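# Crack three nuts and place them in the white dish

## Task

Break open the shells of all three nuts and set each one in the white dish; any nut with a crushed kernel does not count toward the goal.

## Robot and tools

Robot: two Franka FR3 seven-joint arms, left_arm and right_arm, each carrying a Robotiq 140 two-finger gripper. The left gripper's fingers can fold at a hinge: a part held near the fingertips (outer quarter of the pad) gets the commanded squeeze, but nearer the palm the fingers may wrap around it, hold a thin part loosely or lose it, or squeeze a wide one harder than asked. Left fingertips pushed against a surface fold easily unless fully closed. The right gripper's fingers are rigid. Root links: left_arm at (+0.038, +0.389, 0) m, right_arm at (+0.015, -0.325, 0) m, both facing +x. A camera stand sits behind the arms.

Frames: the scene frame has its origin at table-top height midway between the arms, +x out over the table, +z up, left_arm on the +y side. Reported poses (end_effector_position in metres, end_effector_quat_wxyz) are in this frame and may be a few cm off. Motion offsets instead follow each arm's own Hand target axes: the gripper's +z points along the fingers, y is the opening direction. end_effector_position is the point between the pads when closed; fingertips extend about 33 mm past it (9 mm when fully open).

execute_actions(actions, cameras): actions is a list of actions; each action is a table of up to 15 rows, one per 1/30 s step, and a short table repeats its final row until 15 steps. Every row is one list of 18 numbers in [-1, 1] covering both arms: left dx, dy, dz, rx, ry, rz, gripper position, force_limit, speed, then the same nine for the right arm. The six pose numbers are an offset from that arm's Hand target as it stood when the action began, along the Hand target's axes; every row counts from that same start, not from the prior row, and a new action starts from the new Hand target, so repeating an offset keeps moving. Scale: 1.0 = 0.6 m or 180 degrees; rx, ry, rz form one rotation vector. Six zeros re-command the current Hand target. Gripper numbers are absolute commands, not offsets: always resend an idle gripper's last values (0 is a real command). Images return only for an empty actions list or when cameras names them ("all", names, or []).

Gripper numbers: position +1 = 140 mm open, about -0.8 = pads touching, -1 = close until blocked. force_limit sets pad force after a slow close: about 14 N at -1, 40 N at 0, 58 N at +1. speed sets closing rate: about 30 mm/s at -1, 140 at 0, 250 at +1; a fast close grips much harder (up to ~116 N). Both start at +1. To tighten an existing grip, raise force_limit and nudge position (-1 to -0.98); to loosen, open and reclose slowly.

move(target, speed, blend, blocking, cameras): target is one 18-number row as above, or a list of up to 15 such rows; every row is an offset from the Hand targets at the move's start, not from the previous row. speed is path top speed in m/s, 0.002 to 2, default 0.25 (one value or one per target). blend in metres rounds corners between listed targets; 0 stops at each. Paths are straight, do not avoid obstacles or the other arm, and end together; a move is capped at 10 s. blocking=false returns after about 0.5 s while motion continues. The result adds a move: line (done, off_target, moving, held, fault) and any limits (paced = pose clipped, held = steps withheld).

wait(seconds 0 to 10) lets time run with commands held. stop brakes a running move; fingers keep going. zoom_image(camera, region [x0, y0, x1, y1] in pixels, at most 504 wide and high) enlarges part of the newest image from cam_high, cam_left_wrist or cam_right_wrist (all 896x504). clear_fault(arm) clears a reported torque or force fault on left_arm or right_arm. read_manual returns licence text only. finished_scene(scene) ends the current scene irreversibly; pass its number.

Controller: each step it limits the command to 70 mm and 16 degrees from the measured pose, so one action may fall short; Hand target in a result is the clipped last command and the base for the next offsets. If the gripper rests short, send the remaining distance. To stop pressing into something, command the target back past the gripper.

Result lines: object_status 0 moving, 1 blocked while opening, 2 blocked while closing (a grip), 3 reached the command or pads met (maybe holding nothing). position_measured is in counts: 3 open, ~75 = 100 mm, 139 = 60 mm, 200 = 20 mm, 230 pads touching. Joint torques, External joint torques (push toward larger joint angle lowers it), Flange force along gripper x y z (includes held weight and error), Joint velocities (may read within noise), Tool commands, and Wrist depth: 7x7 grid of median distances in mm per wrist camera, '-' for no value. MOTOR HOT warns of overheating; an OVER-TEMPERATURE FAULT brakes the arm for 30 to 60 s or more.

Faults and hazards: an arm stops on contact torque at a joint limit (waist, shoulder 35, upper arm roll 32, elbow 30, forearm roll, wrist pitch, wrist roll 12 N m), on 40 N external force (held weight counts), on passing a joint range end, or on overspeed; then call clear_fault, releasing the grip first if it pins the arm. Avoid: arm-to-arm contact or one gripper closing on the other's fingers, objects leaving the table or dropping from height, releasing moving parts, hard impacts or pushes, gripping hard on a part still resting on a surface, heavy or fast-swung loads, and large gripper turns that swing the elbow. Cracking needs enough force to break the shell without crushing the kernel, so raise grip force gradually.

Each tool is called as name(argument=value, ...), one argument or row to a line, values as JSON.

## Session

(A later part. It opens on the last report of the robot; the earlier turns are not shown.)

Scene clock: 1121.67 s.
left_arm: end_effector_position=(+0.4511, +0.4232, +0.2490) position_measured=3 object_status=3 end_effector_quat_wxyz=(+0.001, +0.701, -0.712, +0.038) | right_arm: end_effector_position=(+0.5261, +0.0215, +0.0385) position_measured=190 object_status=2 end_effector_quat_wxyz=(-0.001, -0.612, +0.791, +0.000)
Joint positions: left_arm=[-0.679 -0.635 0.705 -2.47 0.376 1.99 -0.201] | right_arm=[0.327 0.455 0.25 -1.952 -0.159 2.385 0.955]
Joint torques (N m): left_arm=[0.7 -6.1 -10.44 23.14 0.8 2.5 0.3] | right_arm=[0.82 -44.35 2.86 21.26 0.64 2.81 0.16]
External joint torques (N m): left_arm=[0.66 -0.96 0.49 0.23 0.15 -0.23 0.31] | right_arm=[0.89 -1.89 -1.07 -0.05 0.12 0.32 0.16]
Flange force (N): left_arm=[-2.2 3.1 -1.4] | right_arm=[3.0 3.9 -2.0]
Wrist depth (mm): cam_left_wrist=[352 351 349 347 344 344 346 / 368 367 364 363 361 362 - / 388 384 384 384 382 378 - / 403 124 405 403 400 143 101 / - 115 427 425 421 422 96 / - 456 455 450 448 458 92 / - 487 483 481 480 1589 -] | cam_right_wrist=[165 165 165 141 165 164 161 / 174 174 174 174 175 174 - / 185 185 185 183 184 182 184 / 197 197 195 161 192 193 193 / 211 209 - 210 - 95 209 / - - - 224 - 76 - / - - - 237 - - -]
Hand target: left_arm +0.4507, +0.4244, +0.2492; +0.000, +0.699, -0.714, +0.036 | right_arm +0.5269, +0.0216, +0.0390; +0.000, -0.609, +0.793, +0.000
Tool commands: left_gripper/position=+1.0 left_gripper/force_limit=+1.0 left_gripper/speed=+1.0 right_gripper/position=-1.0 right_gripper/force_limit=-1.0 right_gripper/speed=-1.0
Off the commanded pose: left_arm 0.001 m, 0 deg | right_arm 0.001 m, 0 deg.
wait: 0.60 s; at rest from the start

move(
  target=[0,0,0,0,0,0,1,1,1,0,0,-0.1333,0,0,0,-1,-1,-1],
  speed=0.06,
  cameras=["cam_right_wrist"],
)

Scene clock: 1127.33 s.
left_arm: end_effector_position=(+0.4511, +0.4232, +0.2490) position_measured=3 object_status=3 end_effector_quat_wxyz=(+0.001, +0.701, -0.712, +0.038) | right_arm: end_effector_position=(+0.5282, +0.0213, +0.1188) position_measured=190 object_status=2 end_effector_quat_wxyz=(+0.001, -0.607, +0.795, -0.002)
Joint positions: left_arm=[-0.679 -0.635 0.705 -2.47 0.376 1.99 -0.201] | right_arm=[0.303 0.328 0.281 -1.914 -0.118 2.23 0.94]
Joint velocities: left_arm=[within noise] | right_arm=[0.002 -0.001 0.001 0.001 0 -0.004 -0.003]
Joint torques (N m): left_arm=[0.7 -6.11 -10.47 23.18 0.81 2.51 0.32] | right_arm=[-0.19 -41.28 2.92 23.63 1.04 2.49 -0.36]
External joint torques (N m): left_arm=[0.69 -0.91 0.52 0.2 0.16 -0.24 0.32] | right_arm=[-0.23 -1.22 -0.33 0.65 0.43 -0.01 -0.36]
Flange force (N): left_arm=[-2.3 3.0 -1.3] | right_arm=[1.7 -0.1 -2.6]
Wrist depth (mm): cam_left_wrist=[350 350 348 347 345 345 - / 369 366 367 359 360 359 359 / 385 384 381 383 381 377 - / 403 124 405 403 400 143 114 / - 115 425 429 422 421 96 / - 452 453 451 446 458 92 / - 486 481 477 477 1589 -] | cam_right_wrist=[238 237 237 232 235 - 234 / 251 252 250 249 248 247 246 / 265 267 266 259 264 262 261 / 284 283 276 160 274 281 280 / 305 - - 303 - 95 299 / - - - 325 - 76 - / - - - 351 - - -]
Hand target: left_arm +0.4507, +0.4244, +0.2492; +0.000, +0.699, -0.714, +0.036 | right_arm +0.5269, +0.0216, +0.1190; +0.000, -0.609, +0.793, +0.000
Off the commanded pose: left_arm 0.001 m, 0 deg | right_arm 0.001 m, 0 deg.
move: done
camera_calibration:
cam_right_wrist: T_world_to_cam=[[-0.965889, 0.258953, -0.00169991, 0.514705], [0.2408, 0.900554, 0.361964, -0.189504], [0.0952624, 0.349207, -0.932191, 0.193156], [0, 0, 0, 1]] pos_world=[0.52438, -0.0300771, 0.249527]
Images, in order (width x height): cam_right_wrist 896x504.

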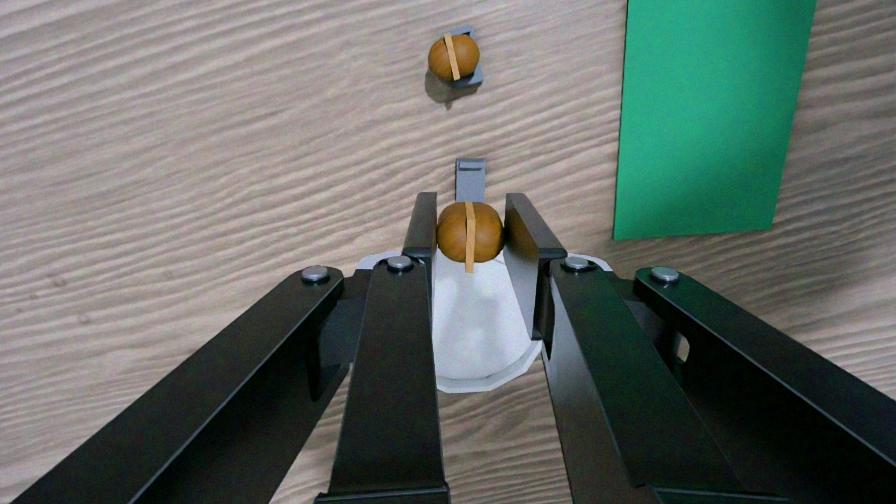

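move(
  target=[0,0,0,0,0,0,1,1,1,-0.178,0.0077,0,0,0,-0.0833,-1,-1,-1],
  speed=0.15,
  cameras=["cam_high","cam_right_wrist"],
)

Scene clock: 1157.90 s.
left_arm: end_effector_position=(+0.4511, +0.4232, +0.2490) position_measured=3 object_status=3 end_effector_quat_wxyz=(+0.001, +0.701, -0.712, +0.038) | right_arm: end_effector_position=(+0.5504, +0.1266, +0.1195) position_measured=190 object_status=2 end_effector_quat_wxyz=(-0.002, +0.703, -0.711, -0.001)
Joint positions: left_arm=[-0.679 -0.635 0.705 -2.47 0.376 1.99 -0.201] | right_arm=[0.402 0.585 0.334 -1.528 -0.206 2.081 0.828]
Joint velocities: left_arm=[within noise] | right_arm=[-0.001 0.002 0 -0.001 0 -0.002 -0.008]
Joint torques (N m): left_arm=[0.71 -6.11 -10.47 23.18 0.8 2.5 0.28] | right_arm=[0.39 -48.68 5.85 24.6 0.4 2.48 -0.33]
External joint torques (N m): left_arm=[0.76 -0.98 0.56 0.21 0.15 -0.25 0.28] | right_arm=[0.17 -0.68 -0.53 0.92 -0.27 -0.04 -0.33]
Flange force (N): left_arm=[-2.4 3.3 -1.4] | right_arm=[-1.9 -2.8 -1.5]
Wrist depth (mm): cam_left_wrist=[349 349 350 346 345 344 - / 369 367 365 365 361 360 361 / 385 387 385 382 381 380 372 / 403 124 403 403 401 143 101 / - 115 429 430 423 423 97 / - 453 452 455 448 457 92 / - 486 485 482 477 1608 -] | cam_right_wrist=[239 238 238 238 239 242 237 / 253 254 253 250 251 253 250 / 269 269 268 261 264 267 266 / 288 286 278 161 277 285 284 / 308 - - 306 - 95 304 / - - - 327 - 76 - / - - - 355 - - -]
Hand target: left_arm +0.4507, +0.4244, +0.2492; +0.000, +0.699, -0.714, +0.036 | right_arm +0.5500, +0.1260, +0.1190; +0.000, +0.707, -0.707, +0.000
Off the commanded pose: left_arm 0.001 m, 0 deg | right_arm 0.001 m, 1 deg.
move: done
camera_calibration:
cam_right_wrist: T_world_to_cam=[[-0.999976, 0.00649333, 0.00247801, 0.559114], [0.00694977, 0.930771, 0.365536, -0.165482], [0.0000670821, 0.365544, -0.930794, 0.205118], [0, 0, 0, 1]] pos_world=[0.560237, 0.0754161, 0.250026]
Images, in order (width x height): cam_high 896x504, cam_right_wrist 896x504.

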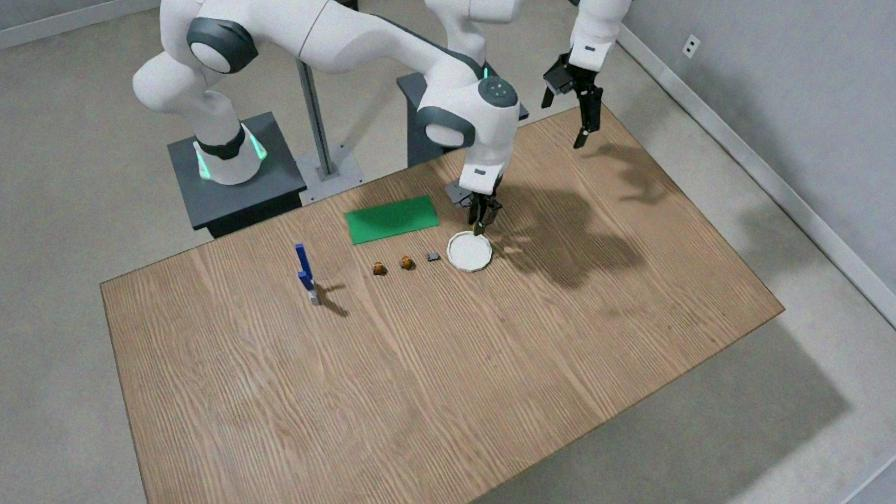

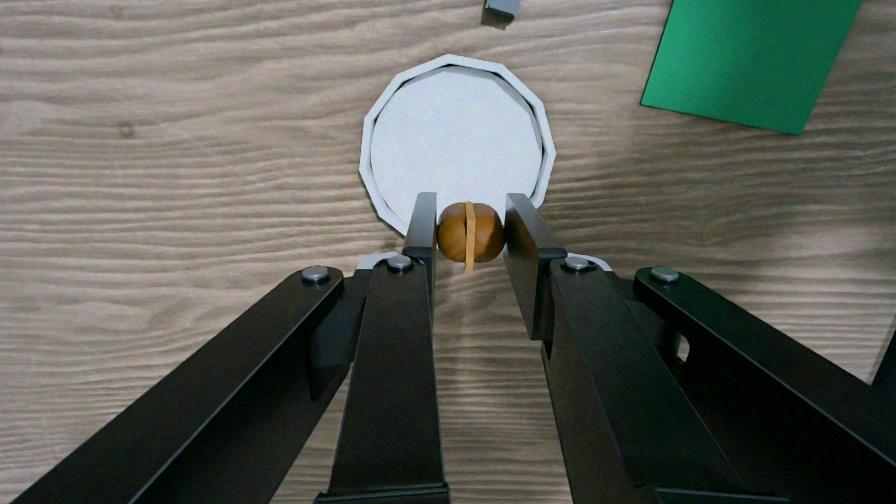

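move(
  target=[0,0,0,0,0,0,1,1,1,-0.0175,-0.005,0.0983,0,0,0,-1,-1,-1],
  speed=0.08,
  cameras=["cam_high","cam_right_wrist"],
)

Scene clock: 1171.67 s.
left_arm: end_effector_position=(+0.4511, +0.4232, +0.2490) position_measured=3 object_status=3 end_effector_quat_wxyz=(+0.001, +0.701, -0.712, +0.038) | right_arm: end_effector_position=(+0.5512, +0.1359, +0.0591) position_measured=190 object_status=2 end_effector_quat_wxyz=(+0.002, +0.709, -0.705, -0.001)
Joint positions: left_arm=[-0.679 -0.635 0.705 -2.47 0.376 1.99 -0.201] | right_arm=[0.434 0.687 0.308 -1.516 -0.232 2.162 0.831]
Joint velocities: left_arm=[within noise] | right_arm=[0.001 -0.001 -0.003 0.001 0 0.003 0.001]
Joint torques (N m): left_arm=[0.73 -6.12 -10.45 23.2 0.8 2.49 0.29] | right_arm=[0.98 -51.68 5.51 23.92 0.76 2.9 0.17]
External joint torques (N m): left_arm=[0.74 -1.01 0.52 0.32 0.15 -0.24 0.29] | right_arm=[0.82 -1.72 -1.28 0.97 0.12 0.41 0.17]
Flange force (N): left_arm=[-2.4 3.1 -1.7] | right_arm=[-0.8 0.5 -1.5]
Wrist depth (mm): cam_left_wrist=[352 349 346 347 346 344 - / 368 367 366 365 362 361 - / 385 385 381 380 379 376 - / 403 124 405 403 401 143 106 / - 115 430 427 424 420 97 / - 455 452 455 450 458 92 / - 485 482 478 477 1608 -] | cam_right_wrist=[185 185 185 184 185 184 - / 195 196 195 193 196 196 197 / 207 207 205 202 205 208 207 / 220 220 219 161 216 222 222 / 237 234 - 237 - 95 237 / - - - 255 - 76 - / - - - 277 - - -]
Hand target: left_arm +0.4507, +0.4244, +0.2492; +0.000, +0.699, -0.714, +0.036 | right_arm +0.5531, +0.1365, +0.0600; +0.000, +0.707, -0.707, +0.000
Off the commanded pose: left_arm 0.001 m, 0 deg | right_arm 0.002 m, 0 deg.
move: done
camera_calibration:
cam_right_wrist: T_world_to_cam=[[-0.999896, -0.0117759, 0.00833607, 0.562078], [-0.00798352, 0.932849, 0.360178, -0.14374], [-0.0120177, 0.360074, -0.932846, 0.153008], [0, 0, 0, 1]] pos_world=[0.56271, 0.0856126, 0.189819]
Images, in order (width x height): cam_high 896x504, cam_right_wrist 896x504.

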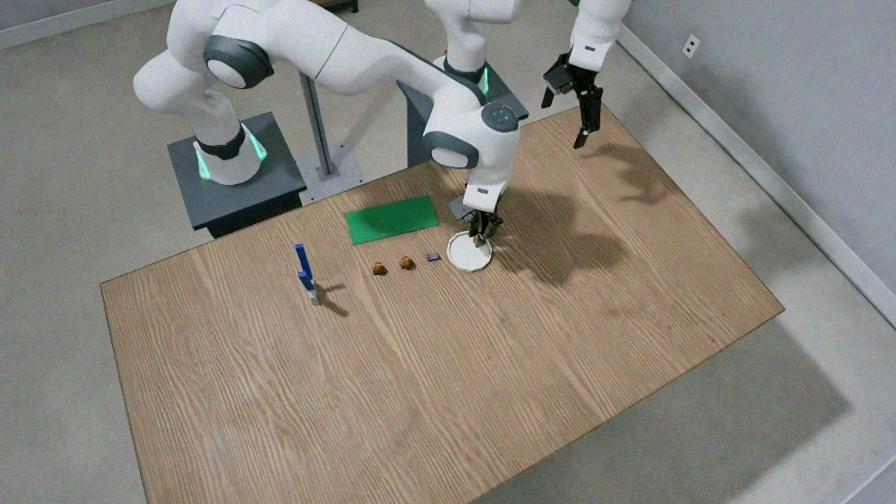

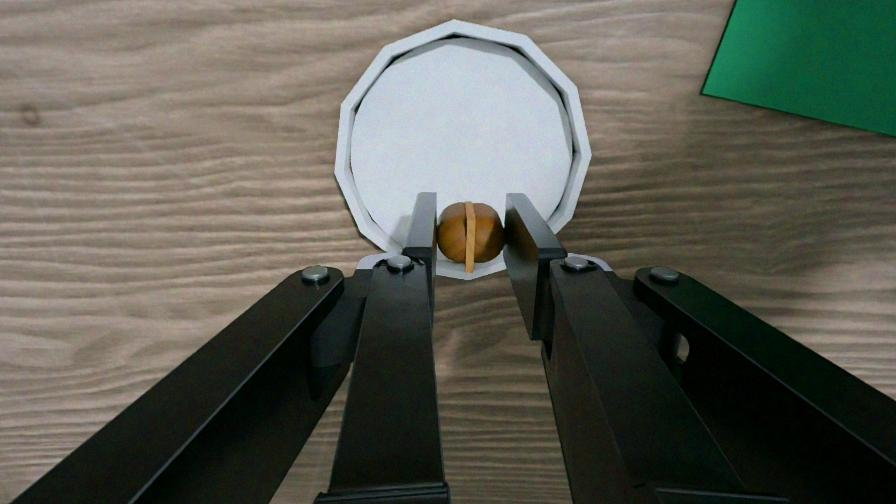

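move(
  target=[
    [0,0,0,0,0,0,1,1,1,-0.0035,-0.0033,0.02,0,0,0,-1,-1,-1],
    [0,0,0,0,0,0,1,1,1,-0.0035,-0.0033,0.0283,0,0,0,-1,-1,-1],
  ],
  speed=[0.04,0.02],
)

Scene clock: 1180.27 s.
left_arm: end_effector_position=(+0.4511, +0.4232, +0.2490) position_measured=3 object_status=3 end_effector_quat_wxyz=(+0.001, +0.701, -0.712, +0.038) | right_arm: end_effector_position=(+0.5541, +0.1383, +0.0436) position_measured=190 object_status=2 end_effector_quat_wxyz=(+0.001, +0.709, -0.705, -0.001)
Joint positions: left_arm=[-0.679 -0.635 0.705 -2.47 0.376 1.99 -0.201] | right_arm=[0.448 0.718 0.291 -1.505 -0.232 2.185 0.831]
Joint velocities: left_arm=[within noise] | right_arm=[0.003 0.001 -0.002 -0.001 0.001 0.005 0.001]
Joint torques (N m): left_arm=[0.71 -6.12 -10.43 23.16 0.81 2.5 0.26] | right_arm=[0.75 -51.94 5.8 23.23 0.75 2.84 0.14]
External joint torques (N m): left_arm=[0.77 -1 0.58 0.28 0.16 -0.23 0.26] | right_arm=[0.9 -1.44 -0.64 0.42 0.13 0.35 0.14]
Flange force (N): left_arm=[-2.4 3.2 -1.5] | right_arm=[0.5 2.4 -1.2]
Wrist depth (mm): cam_left_wrist=[352 351 348 348 345 343 338 / 368 366 365 362 360 361 - / 386 385 382 381 378 377 381 / 403 124 405 403 399 143 386 / - 115 428 425 423 421 97 / - 456 451 451 449 455 92 / - 483 480 478 479 1608 -] | cam_right_wrist=[171 171 171 170 171 171 - / 182 181 180 178 179 181 183 / 193 193 190 188 190 193 192 / 206 205 202 161 200 205 205 / 220 218 - 220 - 95 219 / - - - 237 - 76 - / - - - 256 - - -]
Hand target: left_arm +0.4507, +0.4244, +0.2492; +0.000, +0.699, -0.714, +0.036 | right_arm +0.5550, +0.1386, +0.0430; +0.000, +0.707, -0.707, +0.000
Off the commanded pose: left_arm 0.001 m, 0 deg | right_arm 0.001 m, 0 deg.
move: done

move(
  target=[0,0,0,0,0,0,1,1,1,0,0,0.005,0,0,0,-1,-1,-1],
  speed=0.01,
)

move(
  target=[0,0,0,0,0,0,1,1,1,0,0,0.0033,0,0,0,-1,-1,-1],
  speed=0.01,
  cameras=["cam_right_wrist"],
)

Scene clock: 1184.53 s.
left_arm: end_effector_position=(+0.4511, +0.4232, +0.2490) position_measured=3 object_status=3 end_effector_quat_wxyz=(+0.001, +0.701, -0.712, +0.038) | right_arm: end_effector_position=(+0.5546, +0.1385, +0.0411) position_measured=190 object_status=2 end_effector_quat_wxyz=(+0.001, +0.709, -0.705, +0.000)
Joint positions: left_arm=[-0.679 -0.635 0.705 -2.47 0.376 1.99 -0.201] | right_arm=[0.45 0.721 0.288 -1.505 -0.232 2.191 0.831]
Joint velocities: left_arm=[within noise] | right_arm=[0.002 0 -0.002 0 0 0.003 0.002]
Joint torques (N m): left_arm=[0.66 -6.13 -10.46 23.18 0.81 2.5 0.31] | right_arm=[0.67 -51.83 5.93 22.82 0.76 2.85 0.08]
External joint torques (N m): left_arm=[0.74 -1.09 0.58 0.36 0.16 -0.23 0.31] | right_arm=[0.81 -1.17 -0.49 0.01 0.14 0.36 0.08]
Flange force (N): left_arm=[-2.5 3.2 -1.7] | right_arm=[1.6 3.5 -0.8]
Wrist depth (mm): cam_left_wrist=[352 350 346 345 346 345 347 / 370 366 365 364 361 358 359 / 388 385 383 380 378 381 - / 405 124 403 403 400 144 106 / - 115 430 427 423 425 97 / - 454 453 450 446 455 92 / - 483 482 481 477 1589 -] | cam_right_wrist=[169 169 169 167 169 169 - / 179 180 179 176 176 178 182 / 191 191 188 184 187 190 189 / 203 202 200 160 187 201 202 / 217 214 - 216 - 95 216 / - - - 234 - 76 - / - - - 252 - - -]
Hand target: left_arm +0.4507, +0.4244, +0.2492; +0.000, +0.699, -0.714, +0.036 | right_arm +0.5550, +0.1386, +0.0400; +0.000, +0.707, -0.707, +0.000
Off the commanded pose: left_arm 0.001 m, 0 deg | right_arm 0.001 m, 0 deg.
move: done

Scene clock: 1185.23 s.
left_arm: end_effector_position=(+0.4511, +0.4232, +0.2490) position_measured=3 object_status=3 end_effector_quat_wxyz=(+0.001, +0.701, -0.712, +0.038) | right_arm: end_effector_position=(+0.5547, +0.1385, +0.0391) position_measured=190 object_status=2 end_effector_quat_wxyz=(+0.001, +0.709, -0.705, +0.000)
Joint positions: left_arm=[-0.679 -0.635 0.705 -2.47 0.376 1.99 -0.201] | right_arm=[0.452 0.724 0.286 -1.505 -0.232 2.195 0.831]
Joint torques (N m): left_arm=[0.69 -6.1 -10.43 23.19 0.79 2.51 0.3] | right_arm=[1.27 -51.87 5.58 22.75 0.75 2.78 0.07]
External joint torques (N m): left_arm=[0.7 -0.96 0.57 0.27 0.14 -0.23 0.3] | right_arm=[1.35 -0.84 -0.9 -0.19 0.14 0.27 0.08]
Flange force (N): left_arm=[-2.4 3.0 -1.4] | right_arm=[0.7 3.3 -0.2]
Wrist depth (mm): cam_left_wrist=[352 350 348 345 343 344 - / 366 366 365 365 361 361 - / 386 384 384 381 381 381 - / 405 124 402 401 400 143 112 / - 115 427 426 423 418 97 / - 455 451 449 451 458 93 / - 484 483 478 477 1598 -] | cam_right_wrist=[167 167 167 165 166 167 - / 177 177 177 174 174 177 179 / 188 188 185 183 187 188 188 / 201 201 197 161 185 200 200 / 216 213 - 214 - 94 214 / - - - 231 - 76 - / - - - 250 - - -]
Hand target: left_arm +0.4507, +0.4244, +0.2492; +0.000, +0.699, -0.714, +0.036 | right_arm +0.5551, +0.1386, +0.0380; +0.000, +0.707, -0.707, +0.000
Off the commanded pose: left_arm 0.001 m, 0 deg | right_arm 0.001 m, 0 deg.
move: done
camera_calibration:
cam_right_wrist: T_world_to_cam=[[-0.999935, -0.0105136, 0.00441728, 0.56576], [-0.00820659, 0.932369, 0.361415, -0.138797], [-0.00791829, 0.361355, -0.932395, 0.131016], [0, 0, 0, 1]] pos_world=[0.565621, 0.0880154, 0.169822]
Images, in order (width x height): cam_right_wrist 896x504.

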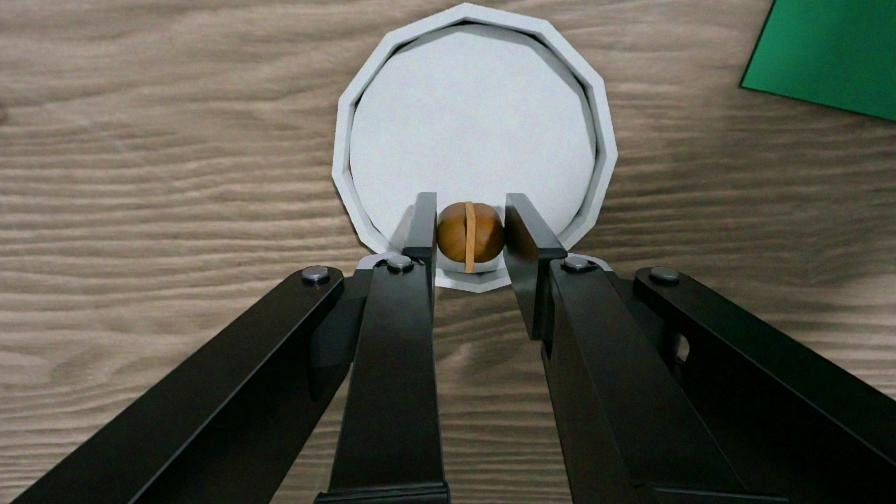

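move(
  target=[0,0,0,0,0,0,1,1,1,0,0,0.0025,0,0,0,-1,-1,-1],
  speed=0.01,
)

move(
  target=[0,0,0,0,0,0,1,1,1,0,0,0.0025,0,0,0,-1,-1,-1],
  speed=0.01,
)

Scene clock: 1195.70 s.
left_arm: end_effector_position=(+0.4511, +0.4232, +0.2490) position_measured=3 object_status=3 end_effector_quat_wxyz=(+0.001, +0.701, -0.712, +0.038) | right_arm: end_effector_position=(+0.5548, +0.1385, +0.0377) position_measured=190 object_status=2 end_effector_quat_wxyz=(+0.001, +0.709, -0.705, +0.000)
Joint positions: left_arm=[-0.679 -0.635 0.705 -2.47 0.376 1.99 -0.201] | right_arm=[0.453 0.726 0.284 -1.506 -0.232 2.197 0.831]
Joint torques (N m): left_arm=[0.71 -6.13 -10.46 23.18 0.8 2.5 0.31] | right_arm=[1.16 -51.9 5.43 22.77 0.73 2.84 0.13]
External joint torques (N m): left_arm=[0.7 -1.01 0.51 0.28 0.15 -0.23 0.31] | right_arm=[1.12 -1.01 -1.11 -0.05 0.11 0.33 0.13]
Flange force (N): left_arm=[-2.3 3.2 -1.6] | right_arm=[0.9 3.2 -0.4]
Wrist depth (mm): cam_left_wrist=[352 350 347 347 344 343 345 / 368 367 365 362 361 361 - / 389 385 384 381 381 378 383 / 402 124 403 402 400 143 106 / - 115 426 423 423 422 97 / - 456 452 453 448 455 93 / - 483 486 484 481 1598 -] | cam_right_wrist=[166 166 166 164 165 165 163 / 176 176 176 172 173 175 175 / 187 187 185 181 183 186 186 / 199 199 194 161 189 199 198 / 214 210 - 213 - 95 212 / - - - 230 - 76 - / - - - 248 - - -]
Hand target: left_arm +0.4507, +0.4244, +0.2492; +0.000, +0.699, -0.714, +0.036 | right_arm +0.5551, +0.1386, +0.0365; +0.000, +0.707, -0.707, +0.000
Off the commanded pose: left_arm 0.001 m, 0 deg | right_arm 0.001 m, 0 deg.
move: done

Scene clock: 1196.40 s.
left_arm: end_effector_position=(+0.4511, +0.4232, +0.2490) position_measured=3 object_status=3 end_effector_quat_wxyz=(+0.001, +0.701, -0.712, +0.038) | right_arm: end_effector_position=(+0.5548, +0.1385, +0.0362) position_measured=190 object_status=2 end_effector_quat_wxyz=(+0.001, +0.709, -0.705, +0.000)
Joint positions: left_arm=[-0.679 -0.635 0.705 -2.47 0.376 1.99 -0.201] | right_arm=[0.454 0.728 0.283 -1.506 -0.232 2.2 0.831]
Joint torques (N m): left_arm=[0.72 -6.11 -10.47 23.18 0.79 2.51 0.31] | right_arm=[1.13 -51.94 5.43 22.74 0.74 2.88 0.07]
External joint torques (N m): left_arm=[0.71 -1.01 0.47 0.28 0.14 -0.22 0.31] | right_arm=[1.23 -1.17 -0.96 0.01 0.13 0.38 0.07]
Flange force (N): left_arm=[-2.3 3.2 -1.6] | right_arm=[1.0 3.4 -0.6]
Wrist depth (mm): cam_left_wrist=[351 349 347 346 346 343 347 / 367 365 365 361 362 359 - / 385 383 383 380 377 378 372 / 403 124 405 404 400 143 101 / - 115 428 425 421 421 97 / - 452 453 451 449 462 93 / - 487 483 481 475 1598 -] | cam_right_wrist=[165 165 164 163 163 164 - / 175 174 174 171 171 174 175 / 185 185 183 180 182 185 185 / 198 197 192 161 183 197 196 / 212 209 - 211 - 95 211 / - - - 228 - 76 - / - - - 246 - - -]
Hand target: left_arm +0.4507, +0.4244, +0.2492; +0.000, +0.699, -0.714, +0.036 | right_arm +0.5551, +0.1386, +0.0350; +0.000, +0.707, -0.707, +0.000
Off the commanded pose: left_arm 0.001 m, 0 deg | right_arm 0.001 m, 0 deg.
move: done

move(
  target=[0,0,0,0,0,0,1,1,1,0,0,0.0025,0,0,0,-1,-1,-1],
  speed=0.01,
)

Scene clock: 1199.63 s.
left_arm: end_effector_position=(+0.4511, +0.4232, +0.2490) position_measured=3 object_status=3 end_effector_quat_wxyz=(+0.001, +0.701, -0.712, +0.038) | right_arm: end_effector_position=(+0.5548, +0.1385, +0.0347) position_measured=190 object_status=2 end_effector_quat_wxyz=(+0.001, +0.709, -0.705, +0.000)
Joint positions: left_arm=[-0.679 -0.635 0.705 -2.47 0.376 1.99 -0.201] | right_arm=[0.455 0.73 0.282 -1.506 -0.232 2.202 0.831]
Joint velocities: left_arm=[within noise] | right_arm=[0.002 0.001 -0.002 -0.001 0 0.003 -0.001]
Joint torques (N m): left_arm=[0.72 -6.11 -10.44 23.18 0.8 2.5 0.29] | right_arm=[0.91 -51.95 5.3 22.7 0.74 2.85 0.07]
External joint torques (N m): left_arm=[0.7 -0.99 0.51 0.29 0.15 -0.23 0.3] | right_arm=[1.1 -0.99 -1.04 -0.1 0.13 0.34 0.07]
Flange force (N): left_arm=[-2.3 3.1 -1.6] | right_arm=[1.2 3.4 -0.4]
Wrist depth (mm): cam_left_wrist=[351 350 348 347 345 346 - / 366 366 365 364 361 358 - / 386 384 384 382 379 377 - / 405 124 405 405 399 143 101 / - 115 427 427 425 421 97 / - 451 454 451 447 456 92 / - 486 480 477 476 1598 -] | cam_right_wrist=[163 163 163 162 162 162 - / 173 173 172 170 171 172 173 / 185 184 182 179 181 183 183 / 197 196 191 161 187 196 195 / 210 207 - 210 - 95 209 / - - - 225 - 76 - / - - - 244 - - -]
Hand target: left_arm +0.4507, +0.4244, +0.2492; +0.000, +0.699, -0.714, +0.036 | right_arm +0.5551, +0.1386, +0.0335; +0.000, +0.707, -0.707, +0.000
Off the commanded pose: left_arm 0.001 m, 0 deg | right_arm 0.001 m, 0 deg.
move: done

move(
  target=[0,0,0,0,0,0,1,1,1,0,0,0.0025,0,0,0,-1,-1,-1],
  speed=0.01,
)

Scene clock: 1203.00 s.
left_arm: end_effector_position=(+0.4511, +0.4232, +0.2490) position_measured=3 object_status=3 end_effector_quat_wxyz=(+0.001, +0.701, -0.712, +0.038) | right_arm: end_effector_position=(+0.5548, +0.1385, +0.0332) position_measured=190 object_status=2 end_effector_quat_wxyz=(+0.001, +0.709, -0.705, +0.000)
Joint positions: left_arm=[-0.679 -0.635 0.705 -2.47 0.376 1.99 -0.201] | right_arm=[0.456 0.732 0.28 -1.506 -0.232 2.205 0.831]
Joint torques (N m): left_arm=[0.67 -6.07 -10.45 23.17 0.8 2.5 0.3] | right_arm=[0.6 -52.03 5.37 22.73 0.75 2.82 0.12]
External joint torques (N m): left_arm=[0.67 -0.92 0.52 0.24 0.15 -0.23 0.31] | right_arm=[0.45 -1.04 -1.22 -0.03 0.14 0.31 0.12]
Flange force (N): left_arm=[-2.3 2.9 -1.4] | right_arm=[1.9 3.0 -0.6]
Wrist depth (mm): cam_left_wrist=[351 350 349 349 343 343 354 / 369 366 364 363 362 359 356 / 388 385 384 384 381 380 - / 405 124 403 401 398 143 101 / - 115 427 423 422 420 97 / - 453 452 449 450 459 93 / - 485 481 478 477 1629 -] | cam_right_wrist=[162 162 162 160 161 161 - / 172 172 171 168 169 171 173 / 182 182 179 177 178 182 181 / 194 194 190 161 186 193 194 / 209 204 - 207 - 95 207 / - - - 224 - 77 - / - - - 243 - - -]
Hand target: left_arm +0.4507, +0.4244, +0.2492; +0.000, +0.699, -0.714, +0.036 | right_arm +0.5551, +0.1386, +0.0320; +0.000, +0.707, -0.707, +0.000
Off the commanded pose: left_arm 0.001 m, 0 deg | right_arm 0.001 m, 0 deg.
move: done

move(
  target=[0,0,0,0,0,0,1,1,1,0,0,0,0,0,0,-0.36,-1,-1],
  speed=0.01,
  cameras=["cam_right_wrist"],
)

Scene clock: 1206.23 s.
left_arm: end_effector_position=(+0.4511, +0.4232, +0.2490) position_measured=3 object_status=3 end_effector_quat_wxyz=(+0.001, +0.701, -0.712, +0.038) | right_arm: end_effector_position=(+0.5549, +0.1386, +0.0332) position_measured=174 object_status=0 end_effector_quat_wxyz=(+0.000, +0.709, -0.705, +0.000)
Joint positions: left_arm=[-0.679 -0.635 0.705 -2.47 0.376 1.99 -0.201] | right_arm=[0.456 0.732 0.28 -1.506 -0.232 2.205 0.831]
Joint torques (N m): left_arm=[0.73 -6.1 -10.49 23.15 0.8 2.51 0.3] | right_arm=[0.91 -52.01 5.41 22.71 0.74 2.84 0.08]
External joint torques (N m): left_arm=[0.74 -0.96 0.52 0.17 0.15 -0.24 0.31] | right_arm=[0.88 -0.89 -1.1 -0.13 0.13 0.32 0.08]
Flange force (N): left_arm=[-2.3 3.4 -1.3] | right_arm=[1.4 3.1 -0.3]
Wrist depth (mm): cam_left_wrist=[352 349 348 345 345 345 - / 370 366 363 363 363 360 - / 387 383 384 381 380 380 377 / 406 124 405 403 400 143 106 / - 115 427 423 423 422 96 / - 454 454 452 448 457 92 / - 484 484 479 475 1589 -] | cam_right_wrist=[161 162 162 160 162 161 - / 171 172 170 169 168 170 173 / 183 183 180 177 179 182 182 / 194 195 192 167 162 194 193 / 208 203 - 208 112 94 207 / - - - 224 - 73 - / - - - 242 - - -]
Hand target: left_arm +0.4507, +0.4244, +0.2492; +0.000, +0.699, -0.714, +0.036 | right_arm +0.5551, +0.1386, +0.0320; +0.000, +0.707, -0.707, +0.000
Off the commanded pose: left_arm 0.001 m, 0 deg | right_arm 0.001 m, 0 deg.
move: done
camera_calibration:
cam_right_wrist: T_world_to_cam=[[-0.999936, -0.0106157, 0.00384216, 0.565993], [-0.00850895, 0.932334, 0.361499, -0.136561], [-0.00741973, 0.361443, -0.932365, 0.125091], [0, 0, 0, 1]] pos_world=[0.565723, 0.0881157, 0.163823]
Images, in order (width x height): cam_right_wrist 896x504.

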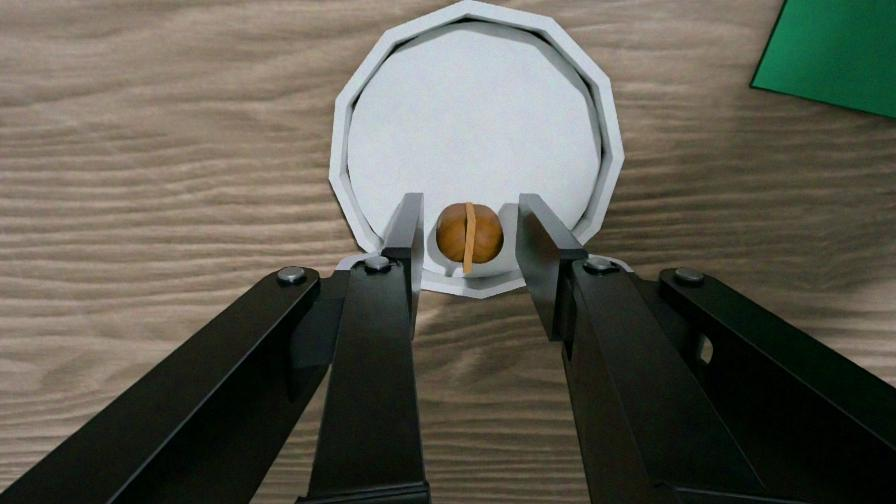

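move(
  target=[
    [0,0,0,0,0,0,1,1,1,0,0,-0.16,0,0,0,-0.36,-1,-1],
    [0,0,0,0,0,0,1,1,1,0.3043,0.0668,-0.1467,0,0,0,0.1,-1,0],
  ],
  speed=[0.08,0.25],
  blend=0.015,
  cameras=["cam_high","cam_right_wrist"],
)

Scene clock: 1219.10 s.
left_arm: end_effector_position=(+0.4511, +0.4232, +0.2490) position_measured=3 object_status=3 end_effector_quat_wxyz=(+0.001, +0.701, -0.712, +0.038) | right_arm: end_effector_position=(+0.5149, -0.0453, +0.1196) position_measured=117 object_status=0 end_effector_quat_wxyz=(+0.002, +0.705, -0.709, +0.001)
Joint positions: left_arm=[-0.679 -0.635 0.705 -2.47 0.376 1.99 -0.201] | right_arm=[0.152 0.205 0.339 -2.09 -0.094 2.278 0.583]
Joint torques (N m): left_arm=[0.73 -6.14 -10.41 23.13 0.79 2.51 0.29] | right_arm=[0.07 -36.55 1.72 22.54 1.06 2.84 -0.32]
External joint torques (N m): left_arm=[0.67 -0.96 0.51 0.19 0.14 -0.23 0.3] | right_arm=[0.21 -1.43 -0.49 -0.03 0.5 0.33 -0.32]
Flange force (N): left_arm=[-2.2 3.2 -1.3] | right_arm=[3.3 4.0 -1.9]
Wrist depth (mm): cam_left_wrist=[350 349 347 348 346 345 - / 369 365 366 363 359 361 - / 388 386 385 380 380 378 - / 403 124 404 400 401 143 105 / - 115 425 423 423 420 97 / - 450 454 451 449 455 92 / - 485 481 479 477 1589 -] | cam_right_wrist=[238 238 237 234 235 234 233 / 252 251 250 248 248 249 249 / 265 267 265 261 263 263 261 / 283 280 131 281 154 272 278 / - 81 109 301 294 - 88 / - - 316 316 321 - - / - - - 348 346 - -]
Hand target: left_arm +0.4507, +0.4244, +0.2492; +0.000, +0.699, -0.714, +0.036 | right_arm +0.5150, -0.0440, +0.1201; +0.000, +0.707, -0.707, +0.000
Off the commanded pose: left_arm 0.001 m, 0 deg | right_arm 0.001 m, 0 deg.
move: done
camera_calibration:
cam_right_wrist: T_world_to_cam=[[-0.999992, -0.000123675, 0.00387682, 0.524342], [0.00127065, 0.933895, 0.357544, -0.0012376], [-0.00366477, 0.357546, -0.933888, 0.269958], [0, 0, 0, 1]] pos_world=[0.525329, -0.0953018, 0.25052]
Images, in order (width x height): cam_high 896x504, cam_right_wrist 896x504.

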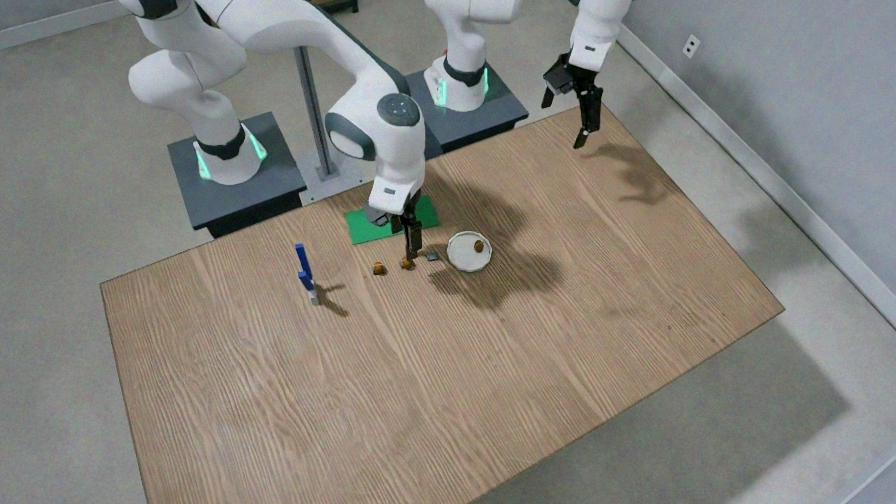

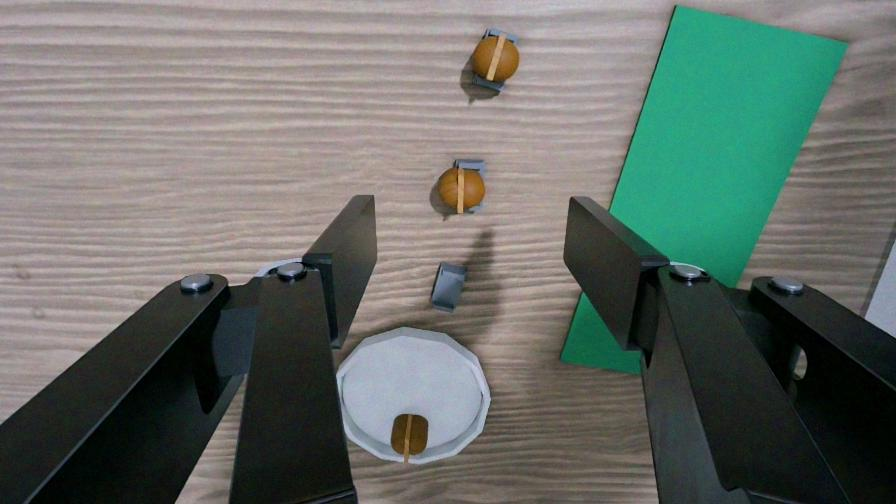

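move(
  target=[0,0,0,0,0,0,1,1,1,0.0025,0.0017,0.1352,0,0,0,0.0,-1,0],
  speed=0.1,
  cameras=["cam_right_wrist"],
)

Scene clock: 1229.83 s.
left_arm: end_effector_position=(+0.4511, +0.4232, +0.2490) position_measured=3 object_status=3 end_effector_quat_wxyz=(+0.001, +0.701, -0.712, +0.038) | right_arm: end_effector_position=(+0.5123, -0.0456, +0.0387) position_measured=129 object_status=3 end_effector_quat_wxyz=(+0.002, +0.709, -0.705, -0.001)
Joint positions: left_arm=[-0.679 -0.635 0.705 -2.47 0.376 1.99 -0.201] | right_arm=[0.18 0.342 0.302 -2.137 -0.155 2.455 0.612]
Joint velocities: left_arm=[within noise] | right_arm=[0.001 0 -0.002 0 -0.001 0.004 0.005]
Joint torques (N m): left_arm=[0.68 -6.12 -10.43 23.13 0.79 2.51 0.3] | right_arm=[0.99 -38.69 2.18 21.24 0.4 2.91 0.18]
External joint torques (N m): left_arm=[0.67 -1.03 0.53 0.22 0.14 -0.22 0.31] | right_arm=[0.9 -0.98 -1.42 0.83 -0.07 0.4 0.18]
Flange force (N): left_arm=[-2.3 3.3 -1.4] | right_arm=[-1.4 -0.7 0.1]
Wrist depth (mm): cam_left_wrist=[351 350 346 347 344 344 - / 368 367 363 362 360 360 361 / 385 385 384 380 378 378 368 / 404 124 404 401 399 143 100 / - 115 426 425 426 421 96 / - 455 455 452 449 460 92 / - 485 486 479 479 1589 -] | cam_right_wrist=[164 164 165 163 162 163 - / 174 174 173 174 173 172 169 / 185 185 184 182 184 181 - / 197 197 142 196 166 101 - / 209 77 86 209 207 90 88 / - - - 225 225 - - / - - - 239 243 - -]
Hand target: left_arm +0.4507, +0.4244, +0.2492; +0.000, +0.699, -0.714, +0.036 | right_arm +0.5140, -0.0455, +0.0390; +0.000, +0.707, -0.707, +0.000
Off the commanded pose: left_arm 0.001 m, 0 deg | right_arm 0.002 m, 0 deg.
move: done
camera_calibration:
cam_right_wrist: T_world_to_cam=[[-0.999902, -0.0117264, 0.00759013, 0.521349], [-0.00818708, 0.932245, 0.361735, 0.0326122], [-0.0113177, 0.361638, -0.93225, 0.198525], [0, 0, 0, 1]] pos_world=[0.523812, -0.0960831, 0.169321]
Images, in order (width x height): cam_right_wrist 896x504.

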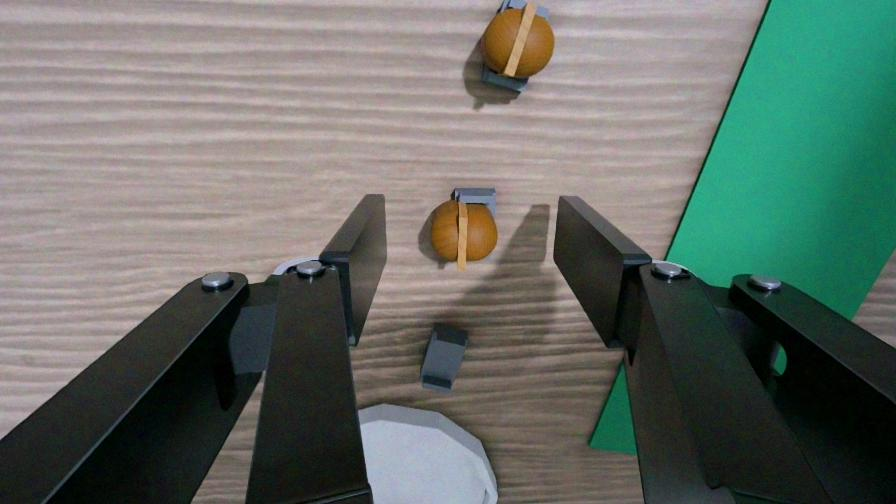

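move(
  target=[
    [0,0,0,0,0,0,1,1,1,0,-0.004,0,0,0,0,0.0,-1,0],
    [0,0,0,0,0,0,1,1,1,0,-0.004,0,0,0,0,-1,-1,-1],
  ],
  speed=0.03,
  cameras=["cam_right_wrist"],
)

wait(
  seconds=1.0,
)

Scene clock: 1240.30 s.
left_arm: end_effector_position=(+0.4511, +0.4232, +0.2490) position_measured=3 object_status=3 end_effector_quat_wxyz=(+0.001, +0.701, -0.712, +0.038) | right_arm: end_effector_position=(+0.5160, -0.0451, +0.0395) position_measured=191 object_status=2 end_effector_quat_wxyz=(+0.000, +0.708, -0.706, +0.000)
Joint positions: left_arm=[-0.679 -0.635 0.705 -2.47 0.376 1.99 -0.201] | right_arm=[0.185 0.346 0.296 -2.13 -0.155 2.456 0.613]
Joint torques (N m): left_arm=[0.71 -6.13 -10.44 23.15 0.82 2.51 0.31] | right_arm=[0.93 -38.35 2.23 21.38 0.61 2.68 -0.02]
External joint torques (N m): left_arm=[0.75 -1.02 0.61 0.21 0.17 -0.23 0.31] | right_arm=[0.69 -0.24 -1.48 0.82 0.14 0.14 -0.02]
Flange force (N): left_arm=[-2.5 3.4 -1.3] | right_arm=[-1.7 -2.6 0.6]
Wrist depth (mm): cam_left_wrist=[351 351 348 345 345 343 343 / 369 368 366 364 361 359 - / 385 385 385 382 381 377 - / 401 124 405 400 402 143 102 / - 115 428 426 425 422 97 / - 458 454 451 450 456 92 / - 484 483 481 478 1560 -] | cam_right_wrist=[166 165 165 164 161 164 - / 176 175 175 174 174 174 171 / 187 186 185 182 185 183 - / 199 198 195 161 192 194 - / 213 209 - 207 - - 213 / - - - 226 - 76 - / - - - 240 - - -]
Hand target: left_arm +0.4507, +0.4244, +0.2492; +0.000, +0.699, -0.714, +0.036 | right_arm +0.5164, -0.0455, +0.0390; +0.000, +0.707, -0.707, +0.000
Off the commanded pose: left_arm 0.001 m, 0 deg | right_arm 0.001 m, 0 deg.
move: done
camera_calibration:
cam_right_wrist: T_world_to_cam=[[-0.99996, -0.00828869, 0.00332847, 0.525345], [-0.0065166, 0.931852, 0.36278, 0.031006], [-0.00610861, 0.362744, -0.931869, 0.196402], [0, 0, 0, 1]] pos_world=[0.526725, -0.0957822, 0.170024]
Images, in order (width x height): cam_right_wrist 896x504.

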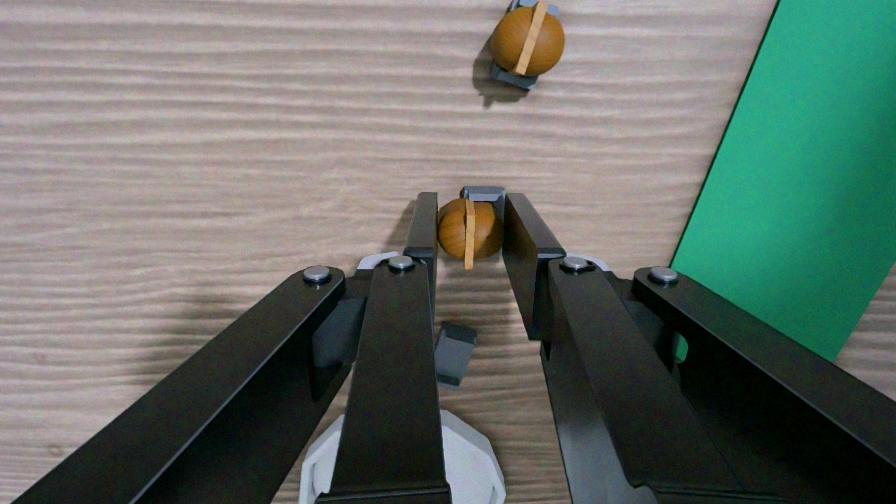

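Scene clock: 1241.30 s.
left_arm: end_effector_position=(+0.4511, +0.4232, +0.2490) position_measured=3 object_status=3 end_effector_quat_wxyz=(+0.001, +0.701, -0.712, +0.038) | right_arm: end_effector_position=(+0.5160, -0.0451, +0.0395) position_measured=191 object_status=2 end_effector_quat_wxyz=(+0.000, +0.708, -0.706, +0.000)
Joint positions: left_arm=[-0.679 -0.635 0.705 -2.47 0.376 1.99 -0.201] | right_arm=[0.185 0.346 0.296 -2.13 -0.155 2.456 0.613]
Joint torques (N m): left_arm=[0.68 -6.13 -10.48 23.16 0.8 2.51 0.28] | right_arm=[0.83 -38.32 2.26 21.37 0.59 2.69 0]
External joint torques (N m): left_arm=[0.69 -1 0.52 0.22 0.14 -0.23 0.29] | right_arm=[0.94 -0.36 -1.12 0.88 0.11 0.17 0]
Flange force (N): left_arm=[-2.2 3.3 -1.4] | right_arm=[-2.1 -2.3 0.3]
Wrist depth (mm): cam_left_wrist=[352 349 348 346 345 342 - / 368 367 363 362 361 360 - / 388 386 382 382 380 377 - / 401 124 406 403 400 143 104 / - 115 429 424 424 422 97 / - 453 453 451 448 457 92 / - 484 483 482 480 1598 -] | cam_right_wrist=[166 165 165 164 161 163 - / 176 175 175 174 173 173 - / 187 186 185 182 184 184 186 / 198 198 195 161 191 198 192 / 213 209 - 209 - - 207 / - - - 227 - 76 - / - - - 241 - - -]
Hand target: left_arm +0.4507, +0.4244, +0.2492; +0.000, +0.699, -0.714, +0.036 | right_arm +0.5164, -0.0455, +0.0390; +0.000, +0.707, -0.707, +0.000
Tool commands: left_gripper/position=+1.0 left_gripper/force_limit=+1.0 left_gripper/speed=+1.0 right_gripper/position=-1.0 right_gripper/force_limit=-1.0 right_gripper/speed=-1.0
Off the commanded pose: left_arm 0.001 m, 0 deg | right_arm 0.001 m, 0 deg.
wait: 1.00 s; at rest by 0.17 s

move(
  target=[
    [0,0,0,0,0,0,1,1,1,0,0,-0.1333,0,0,0,-1,-1,-1],
    [0,0,0,0,0,0,1,1,1,-0.245,-0.0985,-0.1333,0,0,-0.3333,-1,-1,-1],
  ],
  speed=[0.06,0.2],
  blend=0.015,
  cameras=["cam_high","cam_right_wrist"],
)

Scene clock: 1264.27 s.
left_arm: end_effector_position=(+0.4511, +0.4232, +0.2490) position_measured=3 object_status=3 end_effector_quat_wxyz=(+0.001, +0.701, -0.712, +0.038) | right_arm: end_effector_position=(+0.5753, +0.1025, +0.1193) position_measured=191 object_status=2 end_effector_quat_wxyz=(-0.002, +0.965, -0.264, +0.000)
Joint positions: left_arm=[-0.679 -0.635 0.705 -2.47 0.376 1.99 -0.201] | right_arm=[0.167 0.658 0.586 -1.494 -0.386 2.037 -0.174]
Joint velocities: left_arm=[within noise] | right_arm=[0 0.001 0 -0.001 -0.001 0 -0.006]
Joint torques (N m): left_arm=[0.72 -6.08 -10.42 23.15 0.8 2.5 0.32] | right_arm=[0.07 -47.08 10.7 23.65 0.41 2.59 -0.33]
External joint torques (N m): left_arm=[0.68 -0.86 0.54 0.15 0.15 -0.25 0.33] | right_arm=[0.2 -0.64 -0.35 0.85 -0.27 -0.02 -0.33]
Flange force (N): left_arm=[-2.3 2.9 -1.2] | right_arm=[1.6 -3.3 -1.2]
Wrist depth (mm): cam_left_wrist=[351 350 346 348 345 345 - / 368 366 365 362 362 361 - / 385 382 382 381 380 378 - / 403 124 405 403 403 143 101 / - 115 427 425 424 423 96 / - 455 452 451 446 455 93 / - 485 481 480 477 1629 -] | cam_right_wrist=[243 241 240 240 239 238 236 / 256 256 253 253 252 249 247 / 271 268 269 262 266 264 262 / 289 287 282 161 277 281 279 / 308 - - 303 - 96 298 / - - - 324 - 76 - / - - - - - - -]
Hand target: left_arm +0.4507, +0.4244, +0.2492; +0.000, +0.699, -0.714, +0.036 | right_arm +0.5754, +0.1015, +0.1189; +0.000, +0.966, -0.259, +0.000
Off the commanded pose: left_arm 0.001 m, 0 deg | right_arm 0.001 m, 1 deg.
move: done
camera_calibration:
cam_right_wrist: T_world_to_cam=[[-0.504686, -0.863303, 0.00013653, 0.38863], [-0.804322, 0.470264, 0.363204, 0.371055], [-0.31362, 0.183195, -0.931709, 0.412949], [0, 0, 0, 1]] pos_world=[0.624093, 0.0853612, 0.249926]
Images, in order (width x height): cam_high 896x504, cam_right_wrist 896x504.

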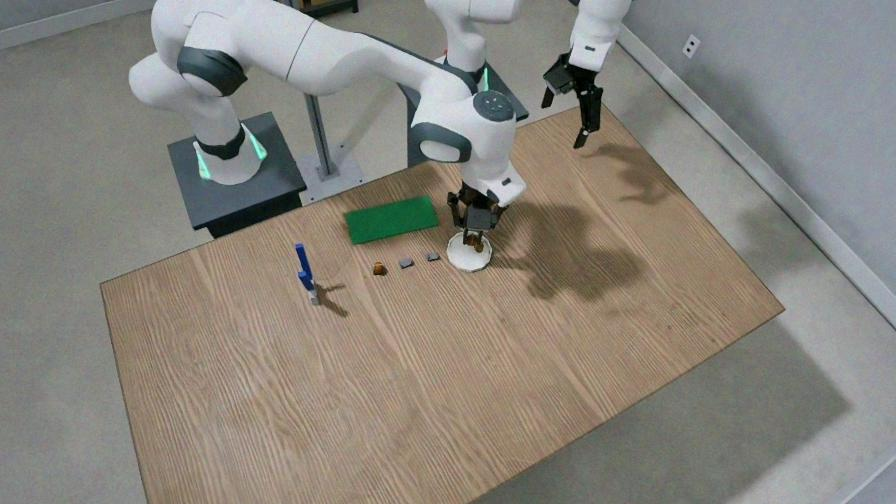

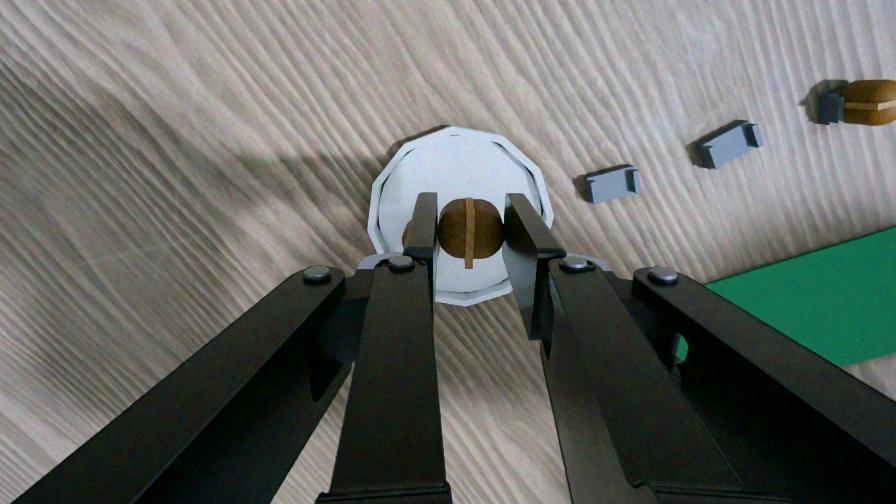

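move(
  target=[
    [0,0,0,0,0,0,1,1,1,0,-0.001,0.115,0,0,0,-1,-1,-1],
    [0,0,0,0,0,0,1,1,1,0,-0.001,0.1282,0,0,0,-1,-1,-1],
  ],
  speed=[0.08,0.02],
  cameras=["cam_right_wrist"],
)

Scene clock: 1275.37 s.
left_arm: end_effector_position=(+0.4511, +0.4232, +0.2490) position_measured=3 object_status=3 end_effector_quat_wxyz=(+0.001, +0.701, -0.712, +0.038) | right_arm: end_effector_position=(+0.5749, +0.1019, +0.0427) position_measured=191 object_status=2 end_effector_quat_wxyz=(+0.001, +0.967, -0.256, -0.001)
Joint positions: left_arm=[-0.679 -0.635 0.705 -2.47 0.376 1.99 -0.201] | right_arm=[0.2 0.753 0.53 -1.532 -0.429 2.165 -0.166]
Joint velocities: left_arm=[within noise] | right_arm=[0.003 0.001 -0.001 -0.001 -0.002 0.005 0.001]
Joint torques (N m): left_arm=[0.67 -6.12 -10.46 23.18 0.8 2.51 0.29] | right_arm=[0.44 -49.67 10.01 21.79 0.76 2.98 0.13]
External joint torques (N m): left_arm=[0.75 -1.02 0.62 0.26 0.15 -0.23 0.29] | right_arm=[0.68 -1.3 -1.45 0.03 0.13 0.39 0.13]
Flange force (N): left_arm=[-2.5 3.2 -1.4] | right_arm=[-1.8 2.3 -0.2]
Wrist depth (mm): cam_left_wrist=[352 350 349 346 345 344 - / 369 367 367 363 362 361 366 / 388 384 384 382 378 379 - / 401 124 403 402 402 143 389 / - 115 425 427 423 423 97 / - 454 452 453 448 456 92 / - 485 481 481 476 1629 -] | cam_right_wrist=[173 173 172 172 171 171 169 / 182 182 182 181 180 180 179 / 194 193 193 187 190 190 186 / 206 206 200 161 198 203 202 / 220 216 - 215 - 95 213 / - - - 233 - 76 - / - - - 253 - - -]
Hand target: left_arm +0.4507, +0.4244, +0.2492; +0.000, +0.699, -0.714, +0.036 | right_arm +0.5758, +0.1020, +0.0420; +0.000, +0.966, -0.259, +0.000
Off the commanded pose: left_arm 0.001 m, 0 deg | right_arm 0.001 m, 0 deg.
move: done
camera_calibration:
cam_right_wrist: T_world_to_cam=[[-0.490856, -0.871227, 0.00496701, 0.380632], [-0.810529, 0.458734, 0.364151, 0.403599], [-0.319536, 0.17472, -0.931327, 0.345835], [0, 0, 0, 1]] pos_world=[0.62447, 0.0860482, 0.173224]
Images, in order (width x height): cam_right_wrist 896x504.

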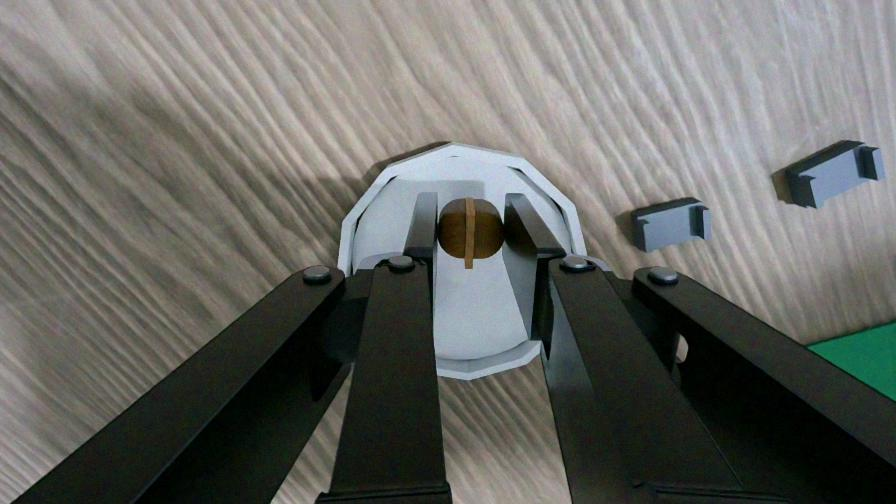

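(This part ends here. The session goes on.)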